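# Place the green block in the blue tray

## Task

Move the green block into the blue tray so that it rests inside it and stays there after the robot has released it, with nothing knocked off the table.

## Robot and tools

ROBOT. Two arms share one torso: left_arm is the robot's own left, on the +y side, based at (+0.040, +0.274, +0.708) m; right_arm is on the -y side, based at (+0.040, -0.274, +0.708) m. Arm names do not match image sides. Each arm has six joints (waist, shoulder, elbow, wrist pitch, wrist yaw, wrist roll) plus a parallel gripper.

FRAME. Every position and orientation uses one scene frame. The origin sits at table-top height (z = 0) above the centre of the robot's foot. +x points forward over the table, +y to the robot's left, +z up. The table surface starts near x = +0.15 and may be slightly rotated. On each gripper, the fingers extend along its local +z and separate along its local y. end_effector_position is the midpoint between the finger pads, roughly 1 cm short of the tips. Reported poses can be off by a few centimetres, more at long reach.

THE 16-NUMBER ROW. Both moving tools take rows of 16 numbers, always covering both arms: left_arm x, y, z, qw, qx, qy, qz, opening, then right_arm in the same order. x, y, z are an absolute gripper position in metres in the scene frame; qw, qx, qy, qz are an absolute orientation quaternion, w first, in the same frame. opening runs from -1 (closed) to +1 (open, 0.094 m). Every row is a full pose, never an offset. To hold one arm still, repeat in every row the exact pose last reported before it stopped, and its intended opening; writing 0 as opening is a real command to half-close. To keep orientation steady, repeat your own quaternion rather than copying the drifting reported one.

execute_actions: argument actions is a list of actions; each action is a table of up to 15 rows, one row per 1/30 s step. A shorter table repeats its last row until 15 steps pass. Each row's position must lie within 0.6 m of that gripper's current position along each of the gripper's own axes, otherwise the action is rejected for both arms; the first action is checked against the latest reported state, and a malformed or failing first action rejects the whole call. Optional cameras: list of names, ["all"], or []; by default images come only when actions is empty. An empty actions list returns the full state and images.

move: target is one 16-number row or a list of up to 15 rows (no 0.6 m limit). Each gripper travels a straight line from its Hand target, turning the short way. speed is the top path speed in m/s, 0.002 to 4.3, default 0.25 (rotation up to twice that in rad/s), one value or one per target. blend, in metres, rounds corners of a list; 0 stops at each point. opening_speed (per second on the -1..+1 scale, at least 0.2) ramps the fingers. grip_force sets pad force in newtons, 10 to 50, one value or one per arm, and persists; below 50 closing is slow. blocking=false returns after about 0.5 s while the move continues; a new move replaces the running one. A move is capped at 10 s. Paths do not avoid obstacles or the other arm; do not route a gripper near its own arm's base. The result adds a move: line with an ending such as done, off_target, moving, held or fault; done means within 10 mm and 2 degrees. limits=paced means a commanded pose was clipped; limits=held means checks withheld steps.

wait: seconds from 0 to 10; arms keep their last command and a running move continues. stop: brakes a running move. zoom_image: camera (cam_head_left, cam_head_right, cam_over, cam_left_wrist, cam_right_wrist) and region [x0, y0, x1, y1] in that image's pixels, at most 504 by 504, from the newest images. finished_scene: optional scene = 1; ends the scene permanently.

CAMERAS. cam_head_left, cam_head_right and cam_over are 896x504 fixed views; cam_left_wrist and cam_right_wrist are 672x504 fisheye views on the hands. Calibration matrices in the session map scene points to pixels, accurate to roughly a centimetre near image centres.

RESULTS. Per arm: end_effector_position, end_effector_quat_wxyz, Hand target (where the arm is currently sent, which may fall short of your command), Tool commands, grip_measured (finger opening on the -1..+1 scale, reads slightly wide when empty and a little narrow when squeezing a part), Joint positions (last value is opening in metres), joint torques, and Joint velocities (may say within noise). execute_actions results also list gripper positions at some steps. Orientation commands are limited to 40 degrees from the measured one per step, so large turns need several actions. Resting a few centimetres off target in free air is normal.

GRASPING. Open above the block, descend slowly, close firmly (full force around 50-64 N per pad); to release, command an opening well above grip_measured. Lower the block gently into the tray before opening.

AVOID. Dropping the block from height, releasing it while moving, fast impacts with the table or tray, and any contact between the two arms or their grippers (the clearance check does not stop gripper-to-gripper contact; even a moderate hit can fail the task). Keep everything on the table. Long holding, stretched poses or pushing against something heats motors: a MOTOR HOT line warns, and at 100 °C an OVER-TEMPERATURE FAULT makes that arm go limp for 30-60 s or more.

Each tool is called after "Call:" as name([rows], argument=value, ...), one row to a line, values as JSON.

## Session

Call:
execute_actions(actions=[], cameras=["all"])

Scene clock: 0.00 s.
left_arm: end_effector_position=(+0.3229, +0.5131, +0.3860) grip_measured=+1.000 end_effector_quat_wxyz=(+0.185, -0.729, +0.487, +0.444) | right_arm: end_effector_position=(+0.5342, -0.6237, +0.3871) grip_measured=+1.000 end_effector_quat_wxyz=(+0.164, +0.721, +0.449, -0.501)
Joint positions: left_arm=[-1.139 0.617 0.67 -0.439 -0.443 -1.933 0.094] | right_arm=[0.772 0.936 1.473 -1.018 0.155 1.823 0.094]
Joint velocities: within noise
Joint torques (N m): no reading
Heat: left arm: hottest waist 26 °C; right arm: hottest wrist pitch 26 °C.
Hand target: left_arm +0.3191, +0.5128, +0.3853; -0.181, +0.729, -0.486, -0.447 | right_arm +0.5367, -0.6234, +0.3874; +0.166, +0.721, +0.450, -0.500
Tool commands: left_gripper/opening=+1.0 right_gripper/opening=+1.0

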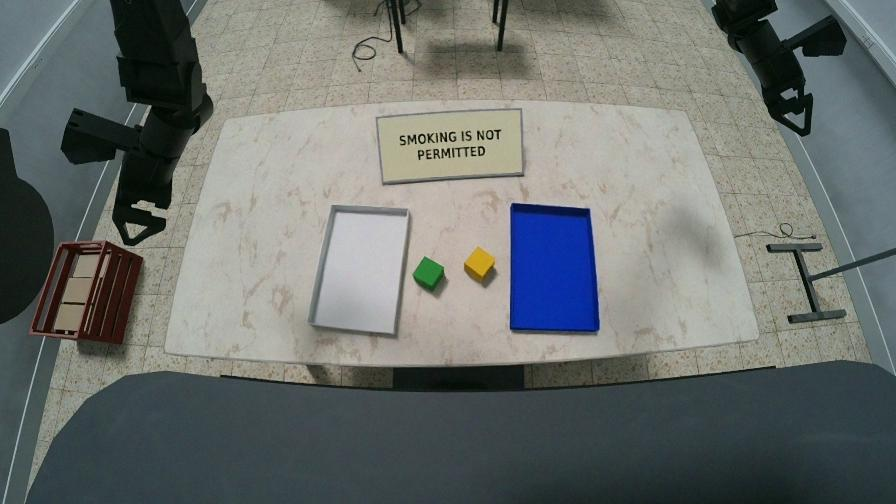

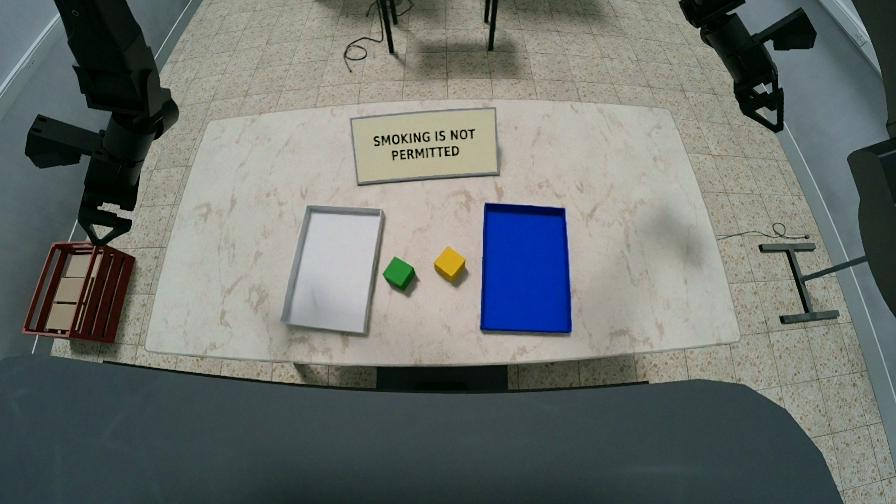

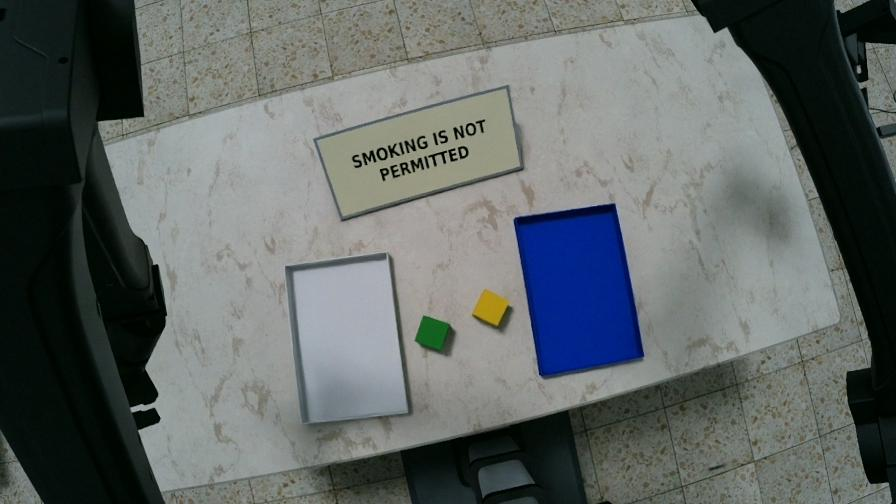

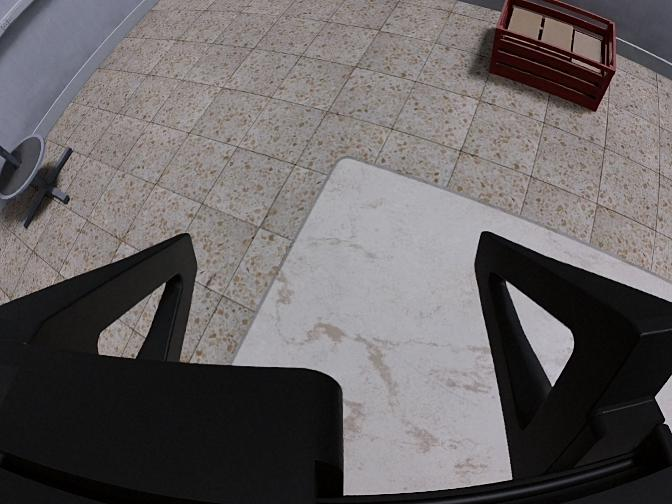

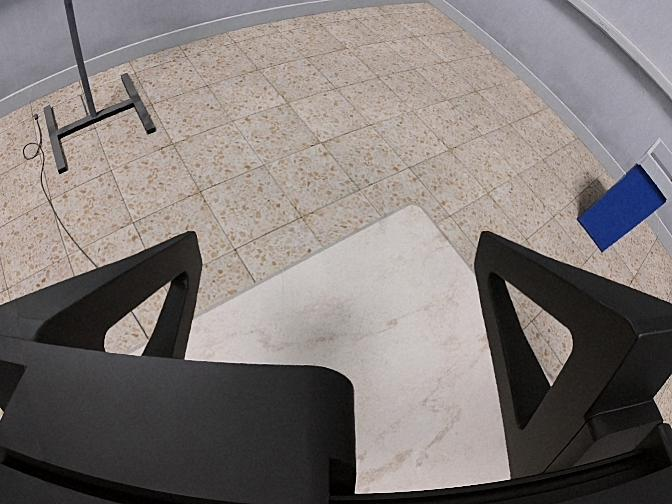

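Call:
zoom_image(camera="cam_over", region=[380, 270, 530, 370])

Call:
zoom_image(camera="cam_head_left", region=[390, 230, 510, 310])

Call:
zoom_image(camera="cam_right_wrist", region=[560, 120, 672, 270])

Scaled by 3.360 from the camera's 896x504 image, which has a finer 1280x720 frame.

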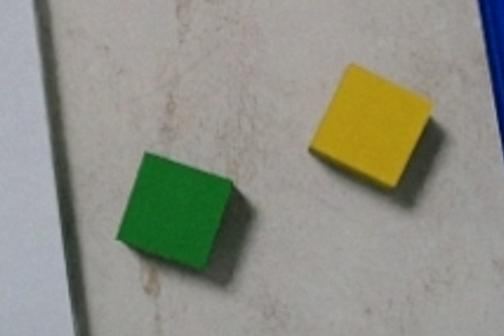

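Scaled by 4.200 from the camera's 896x504 image, which has a finer 1280x720 frame.

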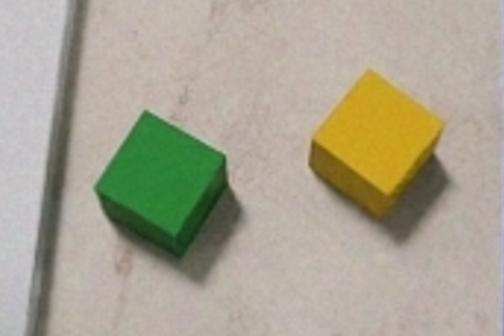

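Scaled by 3.360 from the camera's 672x504 image, which has a finer 960x720 frame.

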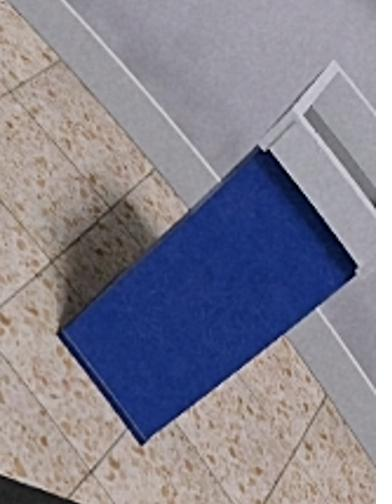

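Call:
move(target=[0.3229, 0.5131, 0.3860, 0.185, -0.729, 0.487, 0.444, 1.0, 0.357, 0.075, 0.16, 0.0, 0.866, 0.5, 0.0, 1.0], speed=0.35, cameras=["all"])

Scene clock: 101.67 s.
left_arm: end_effector_position=(+0.3229, +0.5131, +0.3860) grip_measured=+1.000 end_effector_quat_wxyz=(+0.185, -0.729, +0.487, +0.444) | right_arm: end_effector_position=(+0.3563, +0.0712, +0.1591) grip_measured=+1.000 end_effector_quat_wxyz=(+0.001, +0.868, +0.497, -0.005)
Joint positions: left_arm=[-1.139 0.617 0.67 -0.439 -0.443 -1.933 0.094] | right_arm=[2.405 1.6 1.074 0.688 0.835 1.892 0.094]
Joint torques (N m): left_arm=[0.5 -9.64 -1.13 -0.34 -0.68 0.04] | right_arm=[10.34 -5.95 -3.22 0.55 -0.12 -0.29]
Heat: left arm: hottest waist 26 °C; right arm: hottest wrist pitch 26 °C.
Hand target: left_arm +0.3229, +0.5132, +0.3861; -0.185, +0.729, -0.487, -0.444 | right_arm +0.3572, +0.0749, +0.1600; +0.000, +0.866, +0.500, +0.000
Off the commanded pose: left_arm 0.000 m, 0 deg | right_arm 0.004 m, 1 deg.
move: done
camera_calibration:
cam_right_wrist: T_world_to_cam=[[-0.870229, 0.492647, -0.000629605, 0.274894], [0.399544, 0.706515, 0.584124, -0.285817], [0.288212, 0.50807, -0.811664, 0.11669], [0, 0, 0, 1]] pos_world=[0.319786, 0.00722099, 0.261839]

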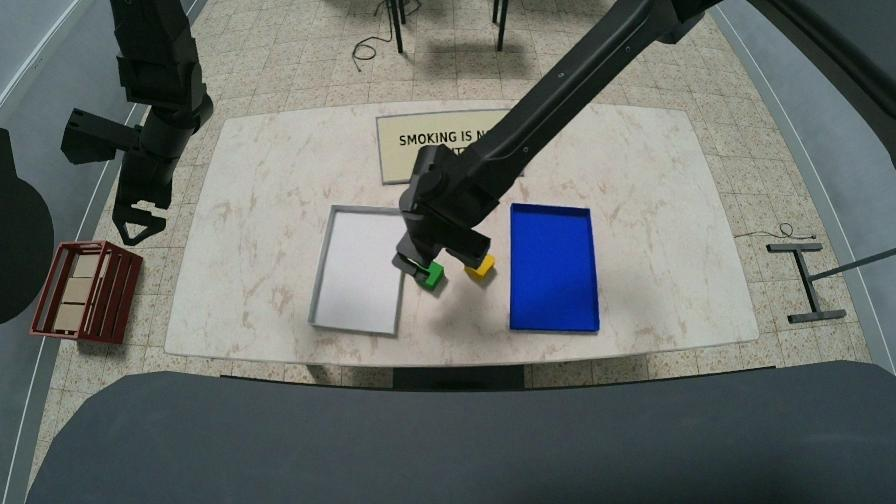

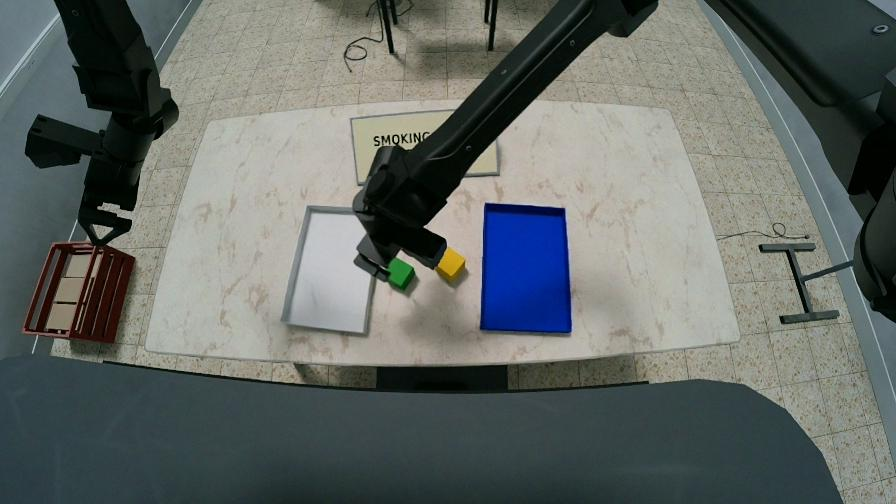

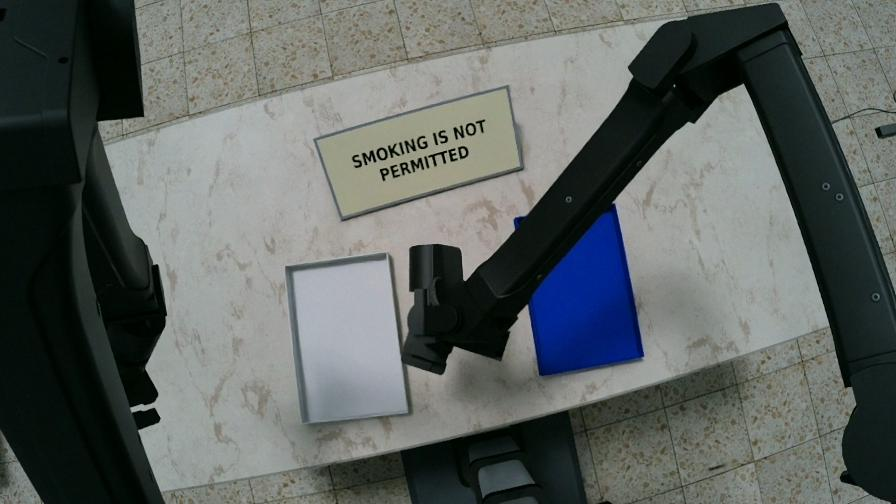

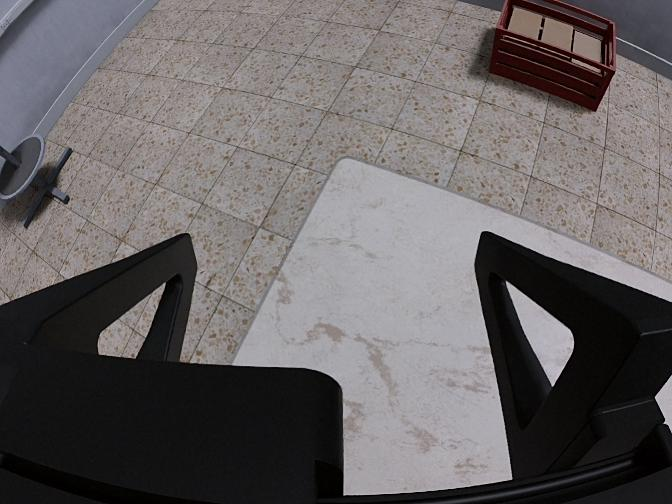

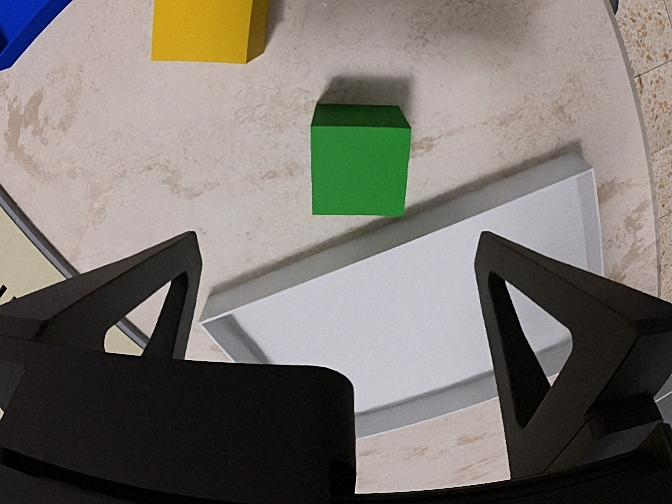

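Call:
zoom_image(camera="cam_head_left", region=[370, 220, 510, 310])

Call:
zoom_image(camera="cam_over", region=[380, 300, 530, 400])

Call:
zoom_image(camera="cam_head_right", region=[340, 220, 480, 310])

Call:
zoom_image(camera="cam_right_wrist", region=[150, 60, 520, 340])

Scaled by 3.600 from the camera's 896x504 image, which has a finer 1280x720 frame.

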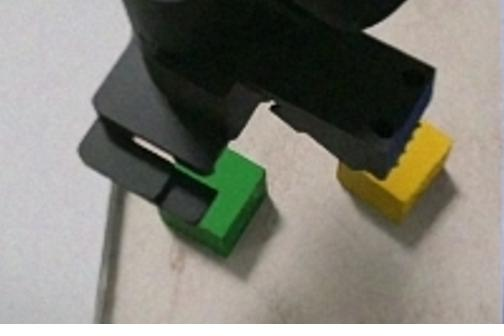

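Scaled by 3.360 from the camera's 896x504 image, which has a finer 1280x720 frame.

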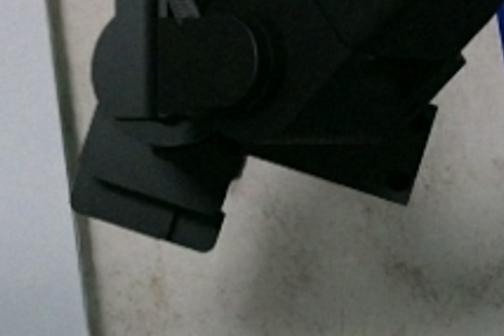

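Scaled by 3.600 from the camera's 896x504 image, which has a finer 1280x720 frame.

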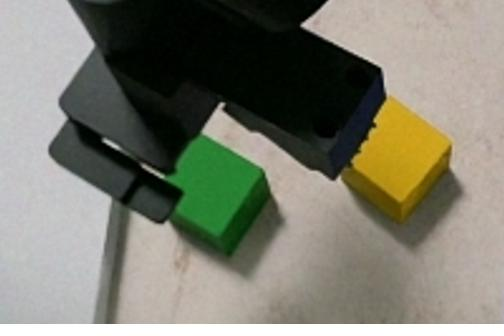

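Scaled by 1.362 from the camera's 672x504 image, which has a finer 960x720 frame.

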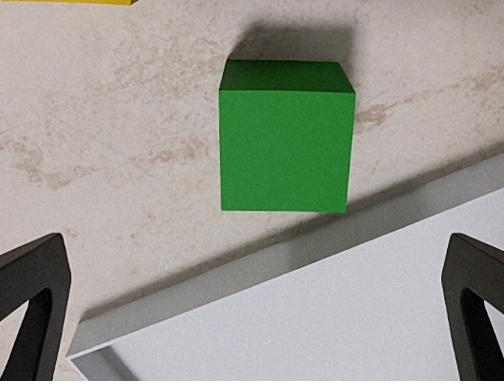

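Call:
zoom_image(camera="cam_head_left", region=[50, 90, 230, 260])

Call:
zoom_image(camera="cam_over", region=[380, 220, 540, 400])

Scaled by 2.800 from the camera's 896x504 image, which has a finer 1280x720 frame.

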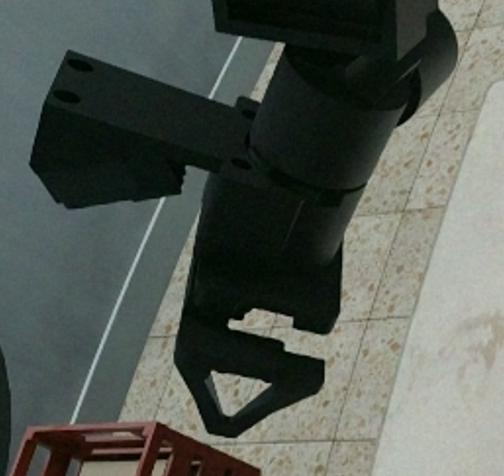

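Scaled by 2.800 from the camera's 896x504 image, which has a finer 1280x720 frame.

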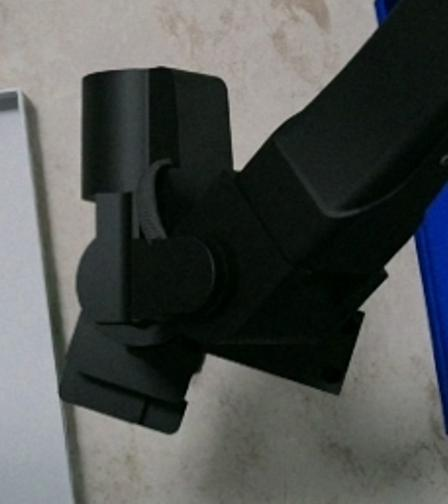

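Call:
move(target=[0.3229, 0.5131, 0.3860, 0.185, -0.729, 0.487, 0.444, 1.0, 0.3565, 0.0985, 0.095, 0.0, 0.866, 0.5, 0.0, 1.0], speed=0.15, cameras=["cam_head_left", "cam_head_right", "cam_over", "cam_right_wrist"])

Scene clock: 185.40 s.
left_arm: end_effector_position=(+0.3229, +0.5131, +0.3860) grip_measured=+1.000 end_effector_quat_wxyz=(+0.185, -0.729, +0.487, +0.444) | right_arm: end_effector_position=(+0.3654, +0.0987, +0.0997) grip_measured=+1.000 end_effector_quat_wxyz=(+0.003, +0.869, +0.494, +0.006)
Joint positions: left_arm=[-1.139 0.617 0.67 -0.439 -0.443 -1.933 0.094] | right_arm=[2.359 1.73 1.269 0.642 0.778 1.891 0.094]
Joint torques (N m): left_arm=[0.44 -9.64 -1.13 -0.34 -0.68 0.04] | right_arm=[10.58 -5.6 -2.91 -0.29 -0.13 -0.13]
Heat: left arm: hottest waist 26 °C; right arm: hottest wrist pitch 25 °C.
Hand target: left_arm +0.3229, +0.5132, +0.3861; -0.185, +0.729, -0.487, -0.444 | right_arm +0.3566, +0.0984, +0.0952; +0.000, +0.866, +0.500, +0.000
Off the commanded pose: left_arm 0.000 m, 0 deg | right_arm 0.010 m, 1 deg.
move: done
camera_calibration:
cam_right_wrist: T_world_to_cam=[[-0.866334, 0.499242, -0.0148923, 0.26865], [0.392449, 0.698854, 0.597985, -0.27227], [0.308947, 0.512211, -0.801369, 0.0428746], [0, 0, 0, 1]] pos_world=[0.326347, 0.0341943, 0.201172]
Images, in order (width x height): cam_head_left 896x504, cam_head_right 896x504, cam_over 896x504, cam_right_wrist 672x504.

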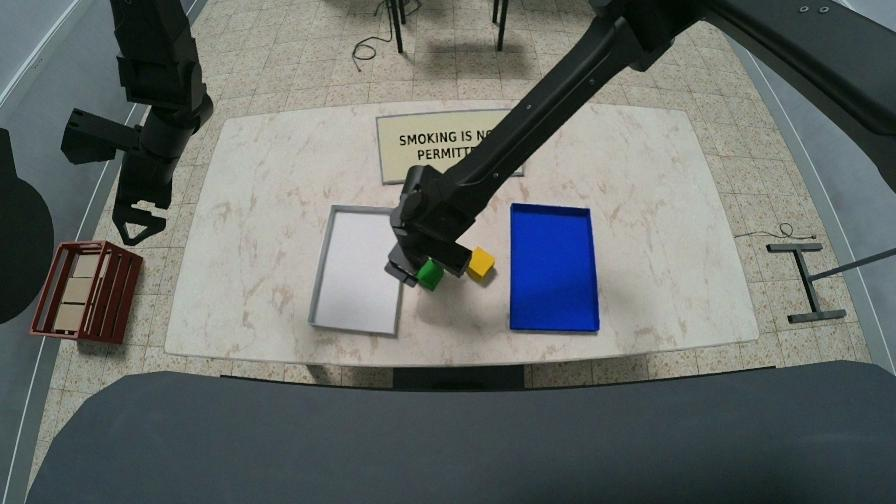

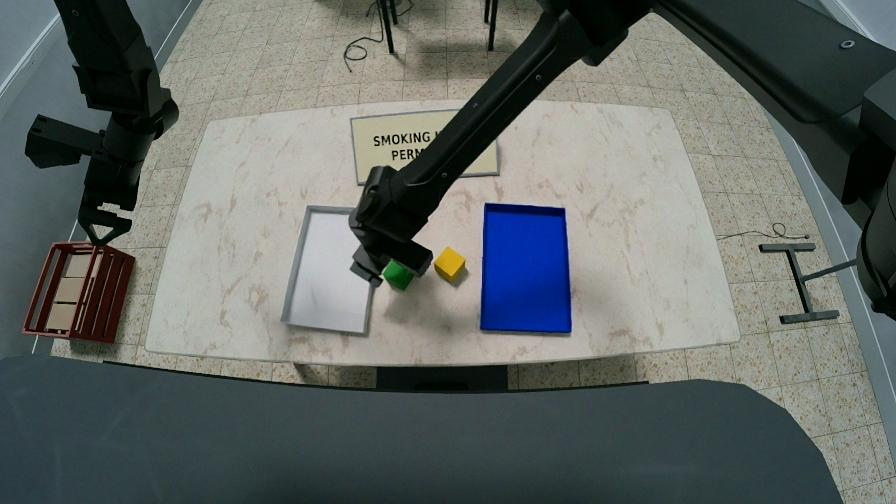

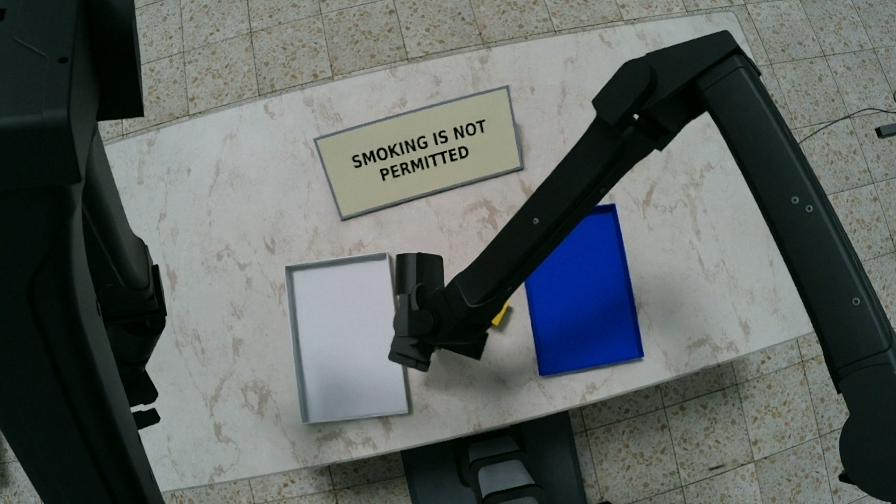

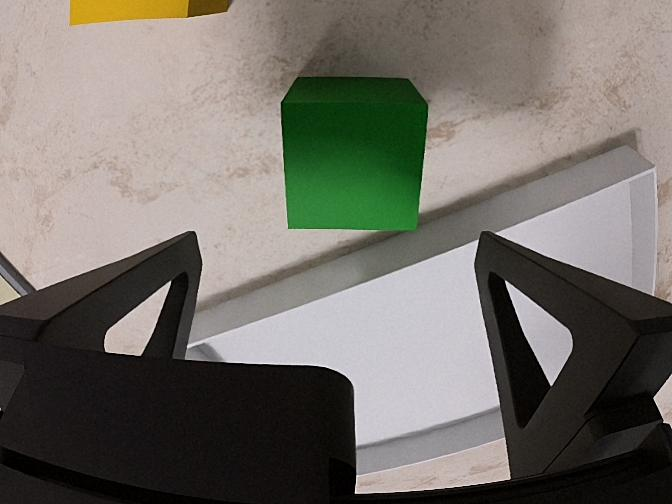

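Call:
move(target=[0.3229, 0.5131, 0.3860, 0.185, -0.729, 0.487, 0.444, 1.0, 0.349, 0.0935, 0.042, 0.0, 0.866, 0.5, 0.0, 1.0], speed=0.12, cameras=["cam_head_left", "cam_head_right", "cam_right_wrist"])

Scene clock: 202.60 s.
left_arm: end_effector_position=(+0.3229, +0.5131, +0.3860) grip_measured=+1.000 end_effector_quat_wxyz=(+0.185, -0.729, +0.487, +0.444) | right_arm: end_effector_position=(+0.3589, +0.0919, +0.0457) grip_measured=+1.000 end_effector_quat_wxyz=(+0.005, +0.866, +0.500, +0.006)
Joint positions: left_arm=[-1.139 0.617 0.67 -0.439 -0.443 -1.933 0.094] | right_arm=[2.287 1.811 1.387 0.597 0.71 1.894 0.094]
Joint torques (N m): left_arm=[0.5 -9.58 -1.13 -0.34 -0.68 0.04] | right_arm=[10.7 -5.71 -2.85 -0.25 -0.12 -0.02]
Heat: left arm: hottest waist 26 °C; right arm: hottest wrist pitch 25 °C.
Hand target: left_arm +0.3229, +0.5132, +0.3861; -0.185, +0.729, -0.487, -0.444 | right_arm +0.3489, +0.0933, +0.0421; +0.000, +0.866, +0.500, +0.000
Off the commanded pose: left_arm 0.000 m, 0 deg | right_arm 0.011 m, 1 deg.
move: off_target (right_arm)
camera_calibration:
cam_right_wrist: T_world_to_cam=[[-0.872449, 0.488386, -0.0176653, 0.268904], [0.38303, 0.705798, 0.595934, -0.229813], [0.303514, 0.513156, -0.802839, 0.00693155], [0, 0, 0, 1]] pos_world=[0.320527, 0.0273156, 0.147269]
Images, in order (width x height): cam_head_left 896x504, cam_head_right 896x504, cam_right_wrist 672x504.

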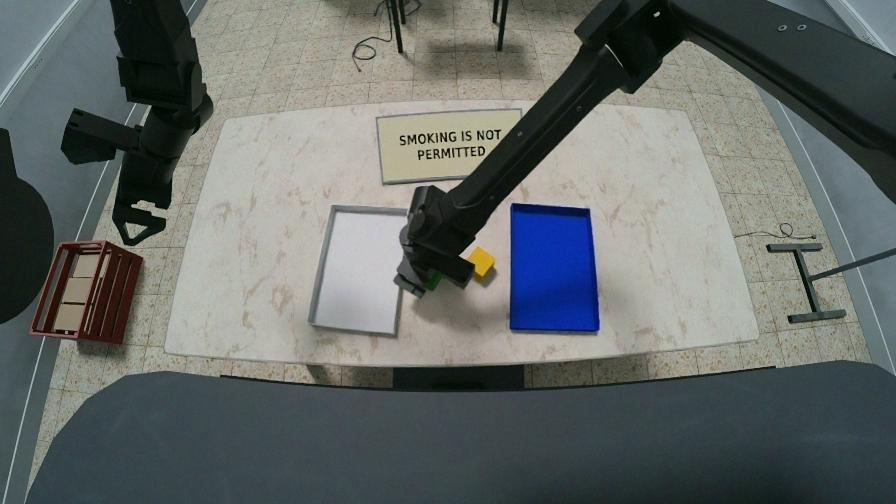

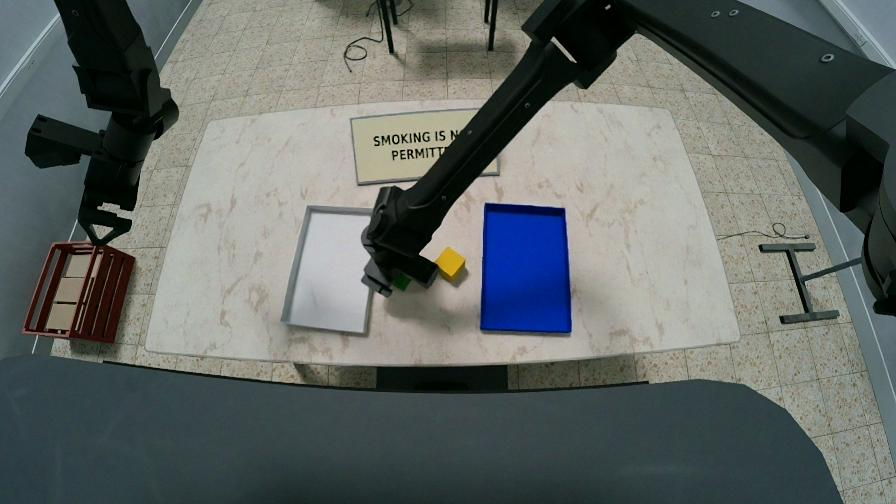

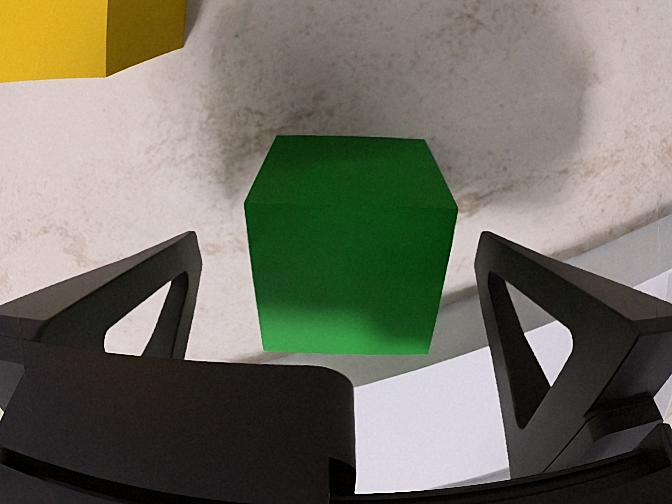

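Call:
move([
  [0.3229, 0.5131, 0.3860, 0.185, -0.729, 0.487, 0.444, 1.0, 0.349, 0.0935, 0.042, 0.0, 0.866, 0.5, 0.0, -0.15],
], speed=0.15, opening_speed=0.8, grip_force=[50, 35], cameras=["cam_right_wrist"])

Scene clock: 221.27 s.
left_arm: end_effector_position=(+0.3229, +0.5131, +0.3860) grip_measured=+1.000 end_effector_quat_wxyz=(+0.185, -0.729, +0.487, +0.444) | right_arm: end_effector_position=(+0.3589, +0.0919, +0.0457) grip_measured=+0.094 end_effector_quat_wxyz=(+0.005, +0.866, +0.499, +0.006)
Joint positions: left_arm=[-1.139 0.617 0.67 -0.439 -0.443 -1.933 0.094] | right_arm=[2.287 1.811 1.387 0.597 0.71 1.895 0.051]
Joint torques (N m): left_arm=[0.44 -9.64 -1.14 -0.34 -0.68 0.04] | right_arm=[10.81 -5.6 -2.88 -0.28 -0.12 -0.02]
Heat: left arm: hottest waist 26 °C; right arm: hottest waist 25 °C.
Hand target: left_arm +0.3229, +0.5132, +0.3861; -0.185, +0.729, -0.487, -0.444 | right_arm +0.3489, +0.0933, +0.0421; +0.000, +0.866, +0.500, +0.000
Off the commanded pose: left_arm 0.000 m, 0 deg | right_arm 0.011 m, 1 deg.
grip_force (N): 50, 35
move: off_target (right_arm)
camera_calibration:
cam_right_wrist: T_world_to_cam=[[-0.872296, 0.488657, -0.0177153, 0.268768], [0.38322, 0.705686, 0.595944, -0.229834], [0.303714, 0.513051, -0.802831, 0.00689957], [0, 0, 0, 1]] pos_world=[0.320427, 0.0273154, 0.147269]
Images, in order (width x height): cam_right_wrist 672x504.

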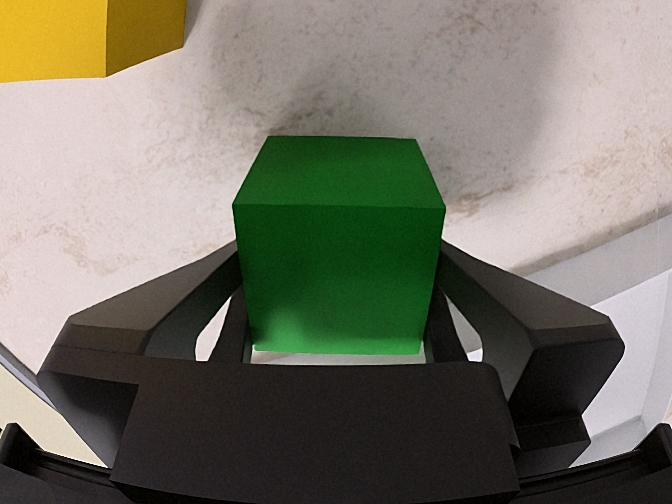

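Call:
move([
  [0.3229, 0.5131, 0.3860, 0.185, -0.729, 0.487, 0.444, 1.0, 0.350, 0.09, 0.15, 0.0, 0.866, 0.5, 0.0, -0.15],
  [0.3229, 0.5131, 0.3860, 0.185, -0.729, 0.487, 0.444, 1.0, 0.368, -0.197, 0.15, 0.0, 0.766, 0.6428, 0.0, -0.15],
], speed=0.25, blend=[0.05, 0], cameras=["cam_head_left", "cam_head_right", "cam_over", "cam_right_wrist"])

Scene clock: 229.10 s.
left_arm: end_effector_position=(+0.3229, +0.5131, +0.3860) grip_measured=+1.000 end_effector_quat_wxyz=(+0.185, -0.729, +0.487, +0.444) | right_arm: end_effector_position=(+0.3775, -0.1947, +0.1411) grip_measured=+0.093 end_effector_quat_wxyz=(+0.008, +0.772, +0.635, +0.006)
Joint positions: left_arm=[-1.139 0.617 0.67 -0.439 -0.443 -1.933 0.094] | right_arm=[1.872 1.189 0.79 0.541 0.301 1.634 0.051]
Joint torques (N m): left_arm=[0.44 -9.58 -1.13 -0.34 -0.68 0.04] | right_arm=[1.96 -13.22 -5.67 -0.18 -0.13 -0.28]
Heat: left arm: hottest waist 26 °C; right arm: hottest waist 25 °C.
Hand target: left_arm +0.3229, +0.5132, +0.3861; -0.185, +0.729, -0.487, -0.444 | right_arm +0.3681, -0.1969, +0.1496; +0.000, +0.766, +0.643, +0.000
Off the commanded pose: left_arm 0.000 m, 0 deg | right_arm 0.013 m, 2 deg.
grip_force (N): 50, 35
move: off_target (right_arm)
camera_calibration:
cam_right_wrist: T_world_to_cam=[[-0.983627, 0.178682, -0.0234735, 0.409203], [0.1304, 0.795566, 0.591667, 0.0219405], [0.124395, 0.578919, -0.805841, 0.305813], [0, 0, 0, 1]] pos_world=[0.3616, -0.267613, 0.243061]
Images, in order (width x height): cam_head_left 896x504, cam_head_right 896x504, cam_over 896x504, cam_right_wrist 672x504.

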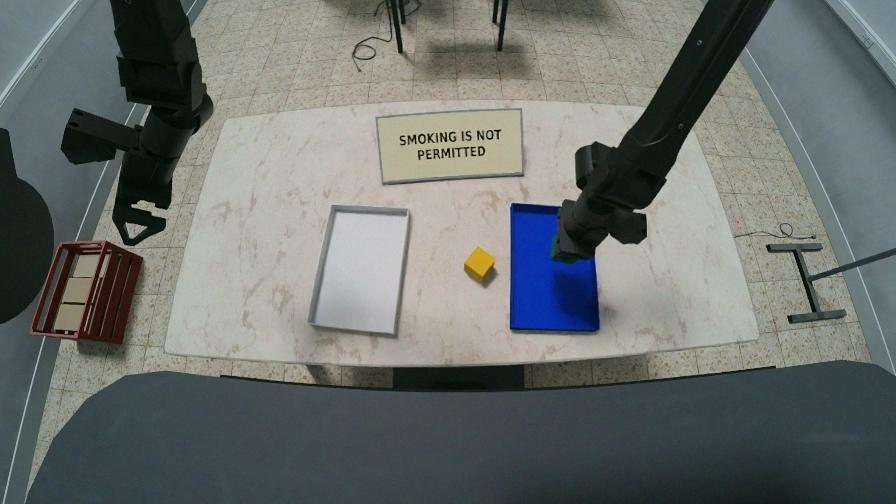

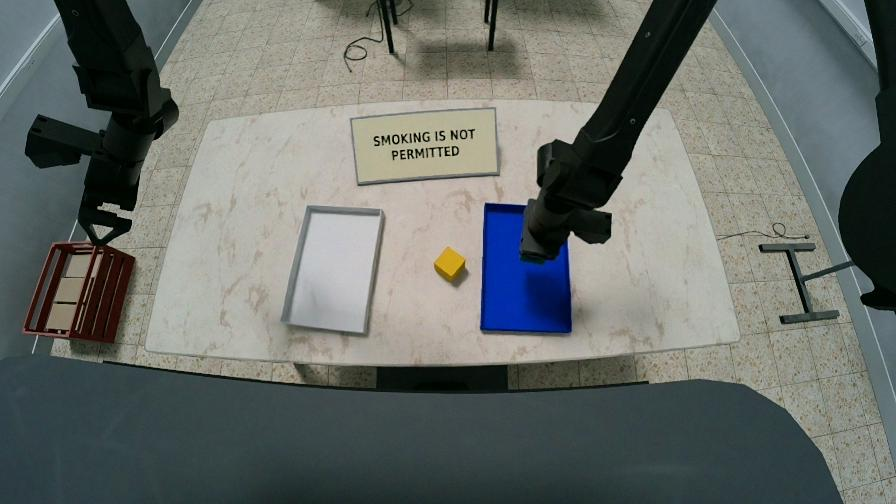

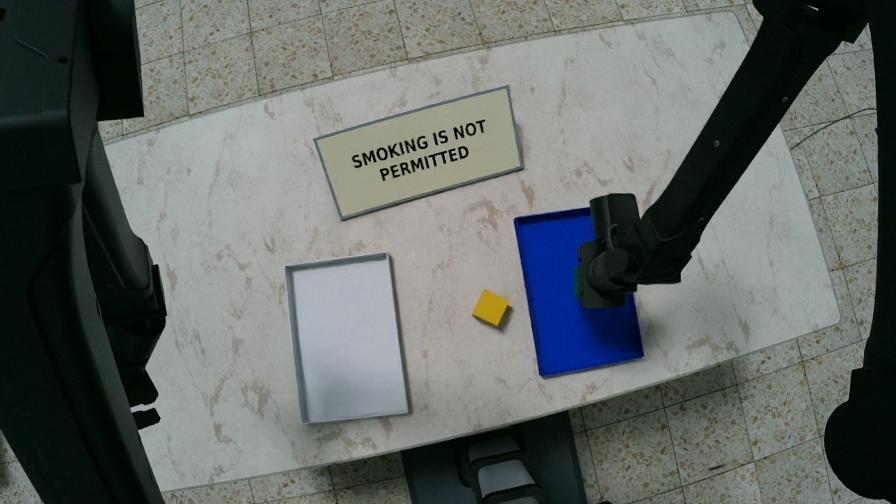

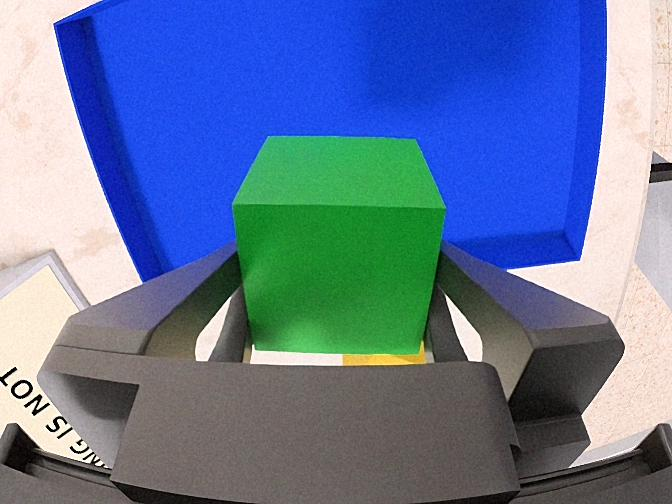

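Call:
move(target=[0.3229, 0.5131, 0.3860, 0.185, -0.729, 0.487, 0.444, 1.0, 0.368, -0.197, 0.07, 0.0, 0.766, 0.6428, 0.0, -0.15], speed=0.15, cameras=["cam_head_left", "cam_head_right", "cam_over", "cam_right_wrist"])

Scene clock: 246.50 s.
left_arm: end_effector_position=(+0.3229, +0.5131, +0.3860) grip_measured=+1.000 end_effector_quat_wxyz=(+0.185, -0.729, +0.487, +0.444) | right_arm: end_effector_position=(+0.3782, -0.1955, +0.0739) grip_measured=+0.093 end_effector_quat_wxyz=(+0.007, +0.770, +0.638, +0.009)
Joint positions: left_arm=[-1.139 0.617 0.67 -0.439 -0.443 -1.933 0.094] | right_arm=[1.823 1.356 0.958 0.54 0.248 1.634 0.051]
Joint torques (N m): left_arm=[0.5 -9.58 -1.14 -0.34 -0.68 0.04] | right_arm=[1.9 -10.64 -3.47 -0.13 -0.13 -0.2]
Heat: left arm: hottest waist 26 °C; right arm: hottest gripper 26 °C.
Hand target: left_arm +0.3229, +0.5132, +0.3861; -0.185, +0.729, -0.487, -0.444 | right_arm +0.3681, -0.1971, +0.0702; +0.000, +0.766, +0.643, +0.000
Off the commanded pose: left_arm 0.000 m, 0 deg | right_arm 0.011 m, 1 deg.
grip_force (N): 50, 35
move: off_target (right_arm)
camera_calibration:
cam_right_wrist: T_world_to_cam=[[-0.984891, 0.171337, -0.0251783, 0.407617], [0.122913, 0.79402, 0.595336, 0.0645186], [0.121995, 0.583246, -0.803083, 0.253668], [0, 0, 0, 1]] pos_world=[0.362582, -0.26902, 0.175569]
Images, in order (width x height): cam_head_left 896x504, cam_head_right 896x504, cam_over 896x504, cam_right_wrist 672x504.

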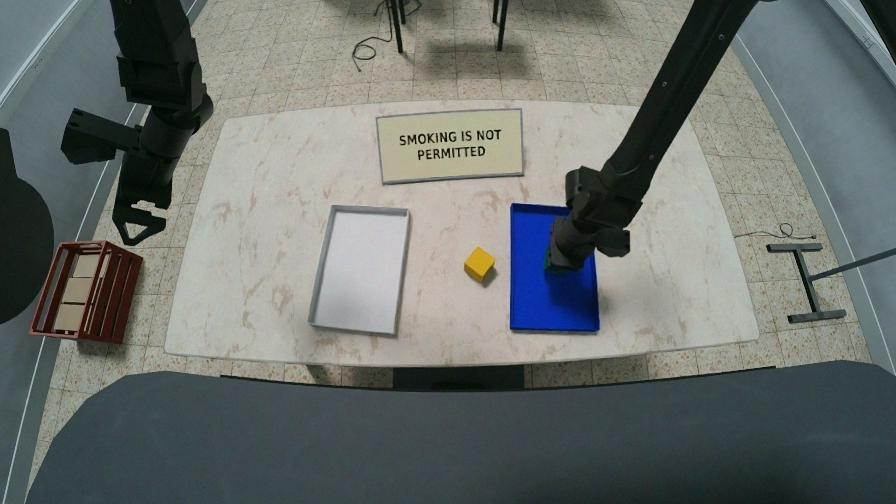

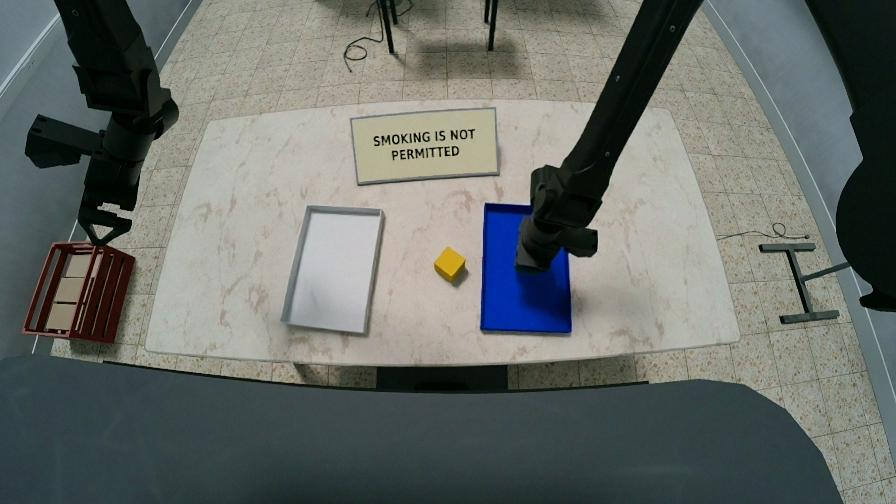

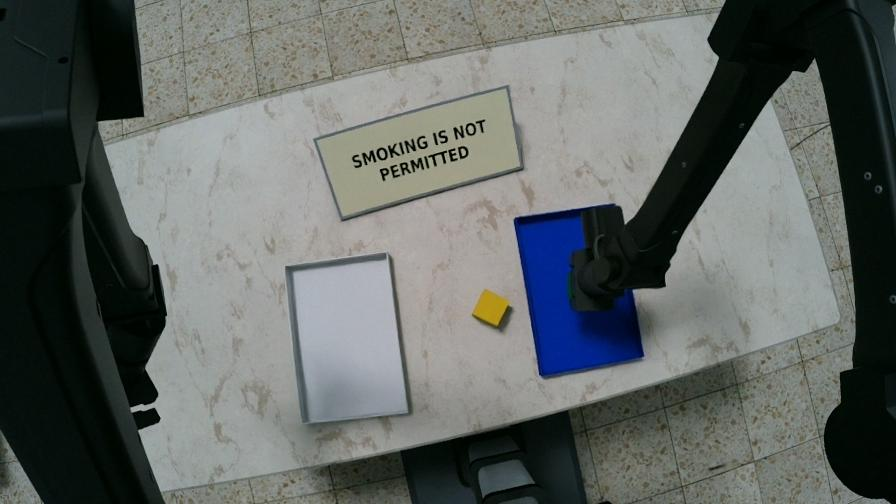

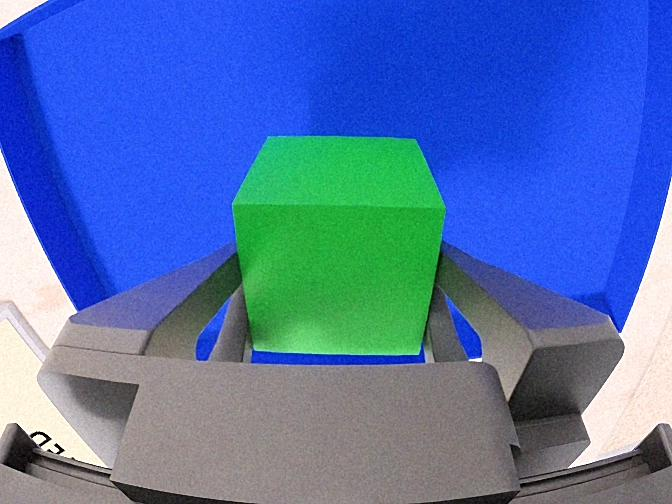

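Call:
move(target=[0.3229, 0.5131, 0.3860, 0.185, -0.729, 0.487, 0.444, 1.0, 0.368, -0.197, 0.05, 0.0, 0.766, 0.6428, 0.0, -0.15], speed=0.06, cameras=["cam_head_left", "cam_right_wrist"])

Scene clock: 254.07 s.
left_arm: end_effector_position=(+0.3229, +0.5131, +0.3860) grip_measured=+1.000 end_effector_quat_wxyz=(+0.185, -0.729, +0.487, +0.444) | right_arm: end_effector_position=(+0.3801, -0.1952, +0.0550) grip_measured=+0.093 end_effector_quat_wxyz=(+0.007, +0.770, +0.638, +0.010)
Joint positions: left_arm=[-1.139 0.617 0.67 -0.439 -0.443 -1.933 0.094] | right_arm=[1.814 1.4 1.011 0.532 0.237 1.634 0.051]
Joint torques (N m): left_arm=[0.44 -9.64 -1.13 -0.34 -0.68 0.04] | right_arm=[1.9 -10.34 -3.37 -0.21 -0.13 -0.19]
Heat: left arm: hottest shoulder 26 °C; right arm: hottest gripper 26 °C.
Hand target: left_arm +0.3229, +0.5132, +0.3861; -0.185, +0.729, -0.487, -0.444 | right_arm +0.3679, -0.1970, +0.0503; +0.000, +0.766, +0.643, +0.000
Off the commanded pose: left_arm 0.000 m, 0 deg | right_arm 0.013 m, 2 deg.
grip_force (N): 50, 35
move: off_target (right_arm)
camera_calibration:
cam_right_wrist: T_world_to_cam=[[-0.984982, 0.170488, -0.0272672, 0.408887], [0.120892, 0.793777, 0.596074, 0.0759383], [0.123268, 0.583826, -0.802467, 0.237626], [0, 0, 0, 1]] pos_world=[0.364275, -0.26872, 0.156571]
Images, in order (width x height): cam_head_left 896x504, cam_right_wrist 672x504.

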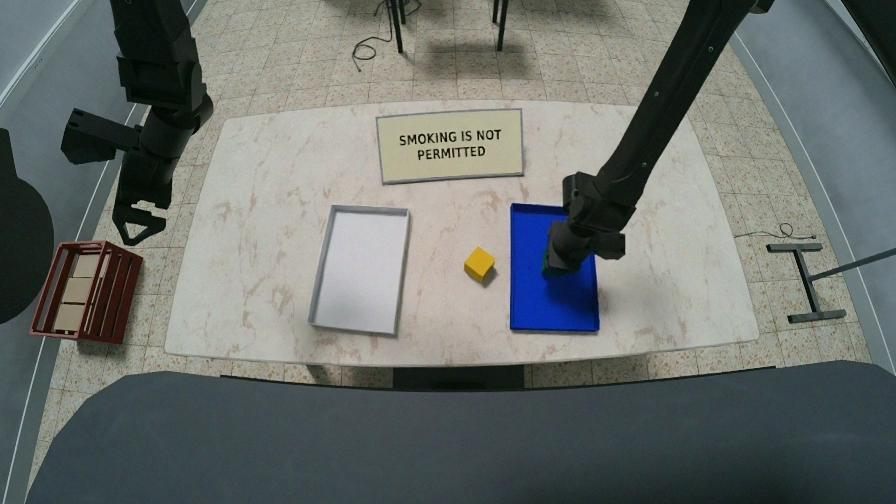

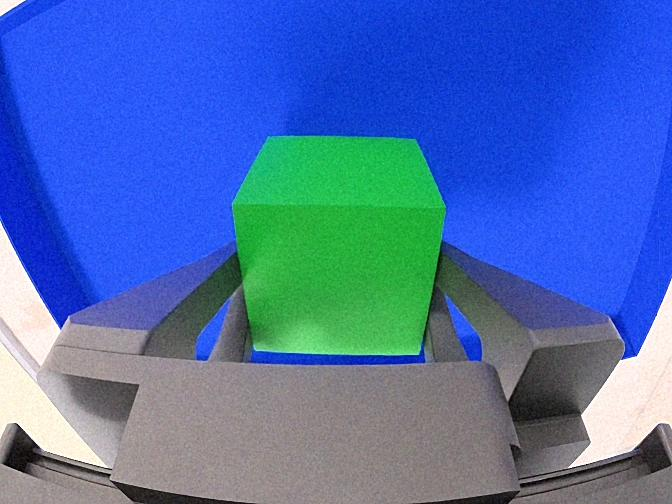

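Call:
move(target=[0.3229, 0.5131, 0.3860, 0.185, -0.729, 0.487, 0.444, 1.0, 0.367, -0.197, 0.044, 0.0, 0.766, 0.6428, 0.0, -0.15], speed=0.04, cameras=["cam_right_wrist"])

Scene clock: 256.93 s.
left_arm: end_effector_position=(+0.3229, +0.5131, +0.3860) grip_measured=+1.000 end_effector_quat_wxyz=(+0.185, -0.729, +0.487, +0.444) | right_arm: end_effector_position=(+0.3794, -0.1949, +0.0494) grip_measured=+0.093 end_effector_quat_wxyz=(+0.007, +0.769, +0.639, +0.010)
Joint positions: left_arm=[-1.139 0.617 0.67 -0.439 -0.443 -1.933 0.094] | right_arm=[1.811 1.414 1.025 0.532 0.234 1.634 0.051]
Joint torques (N m): left_arm=[0.5 -9.58 -1.14 -0.34 -0.68 0.04] | right_arm=[1.79 -10.34 -3.33 -0.17 -0.14 -0.19]
Heat: left arm: hottest shoulder 26 °C; right arm: hottest gripper 26 °C.
Hand target: left_arm +0.3229, +0.5132, +0.3861; -0.185, +0.729, -0.487, -0.444 | right_arm +0.3669, -0.1969, +0.0444; +0.000, +0.766, +0.643, +0.000
Off the commanded pose: left_arm 0.000 m, 0 deg | right_arm 0.014 m, 2 deg.
grip_force (N): 50, 35
move: off_target (right_arm)
camera_calibration:
cam_right_wrist: T_world_to_cam=[[-0.985031, 0.17019, -0.0273773, 0.408063], [0.120493, 0.793378, 0.596685, 0.0791364], [0.12327, 0.584454, -0.802009, 0.23319], [0, 0, 0, 1]] pos_world=[0.363674, -0.268522, 0.150972]
Images, in order (width x height): cam_right_wrist 672x504.

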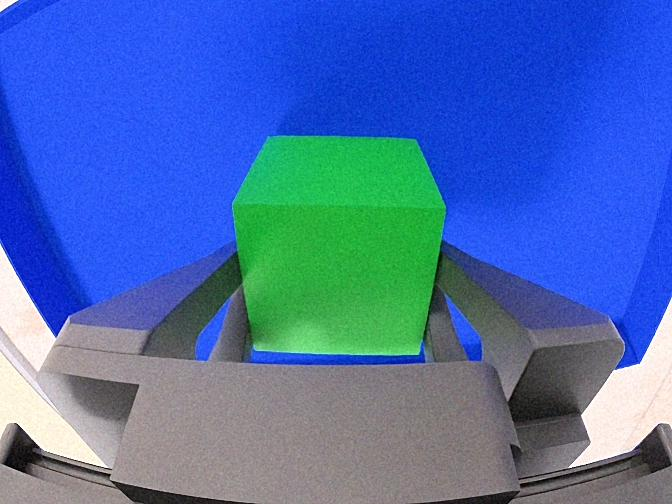

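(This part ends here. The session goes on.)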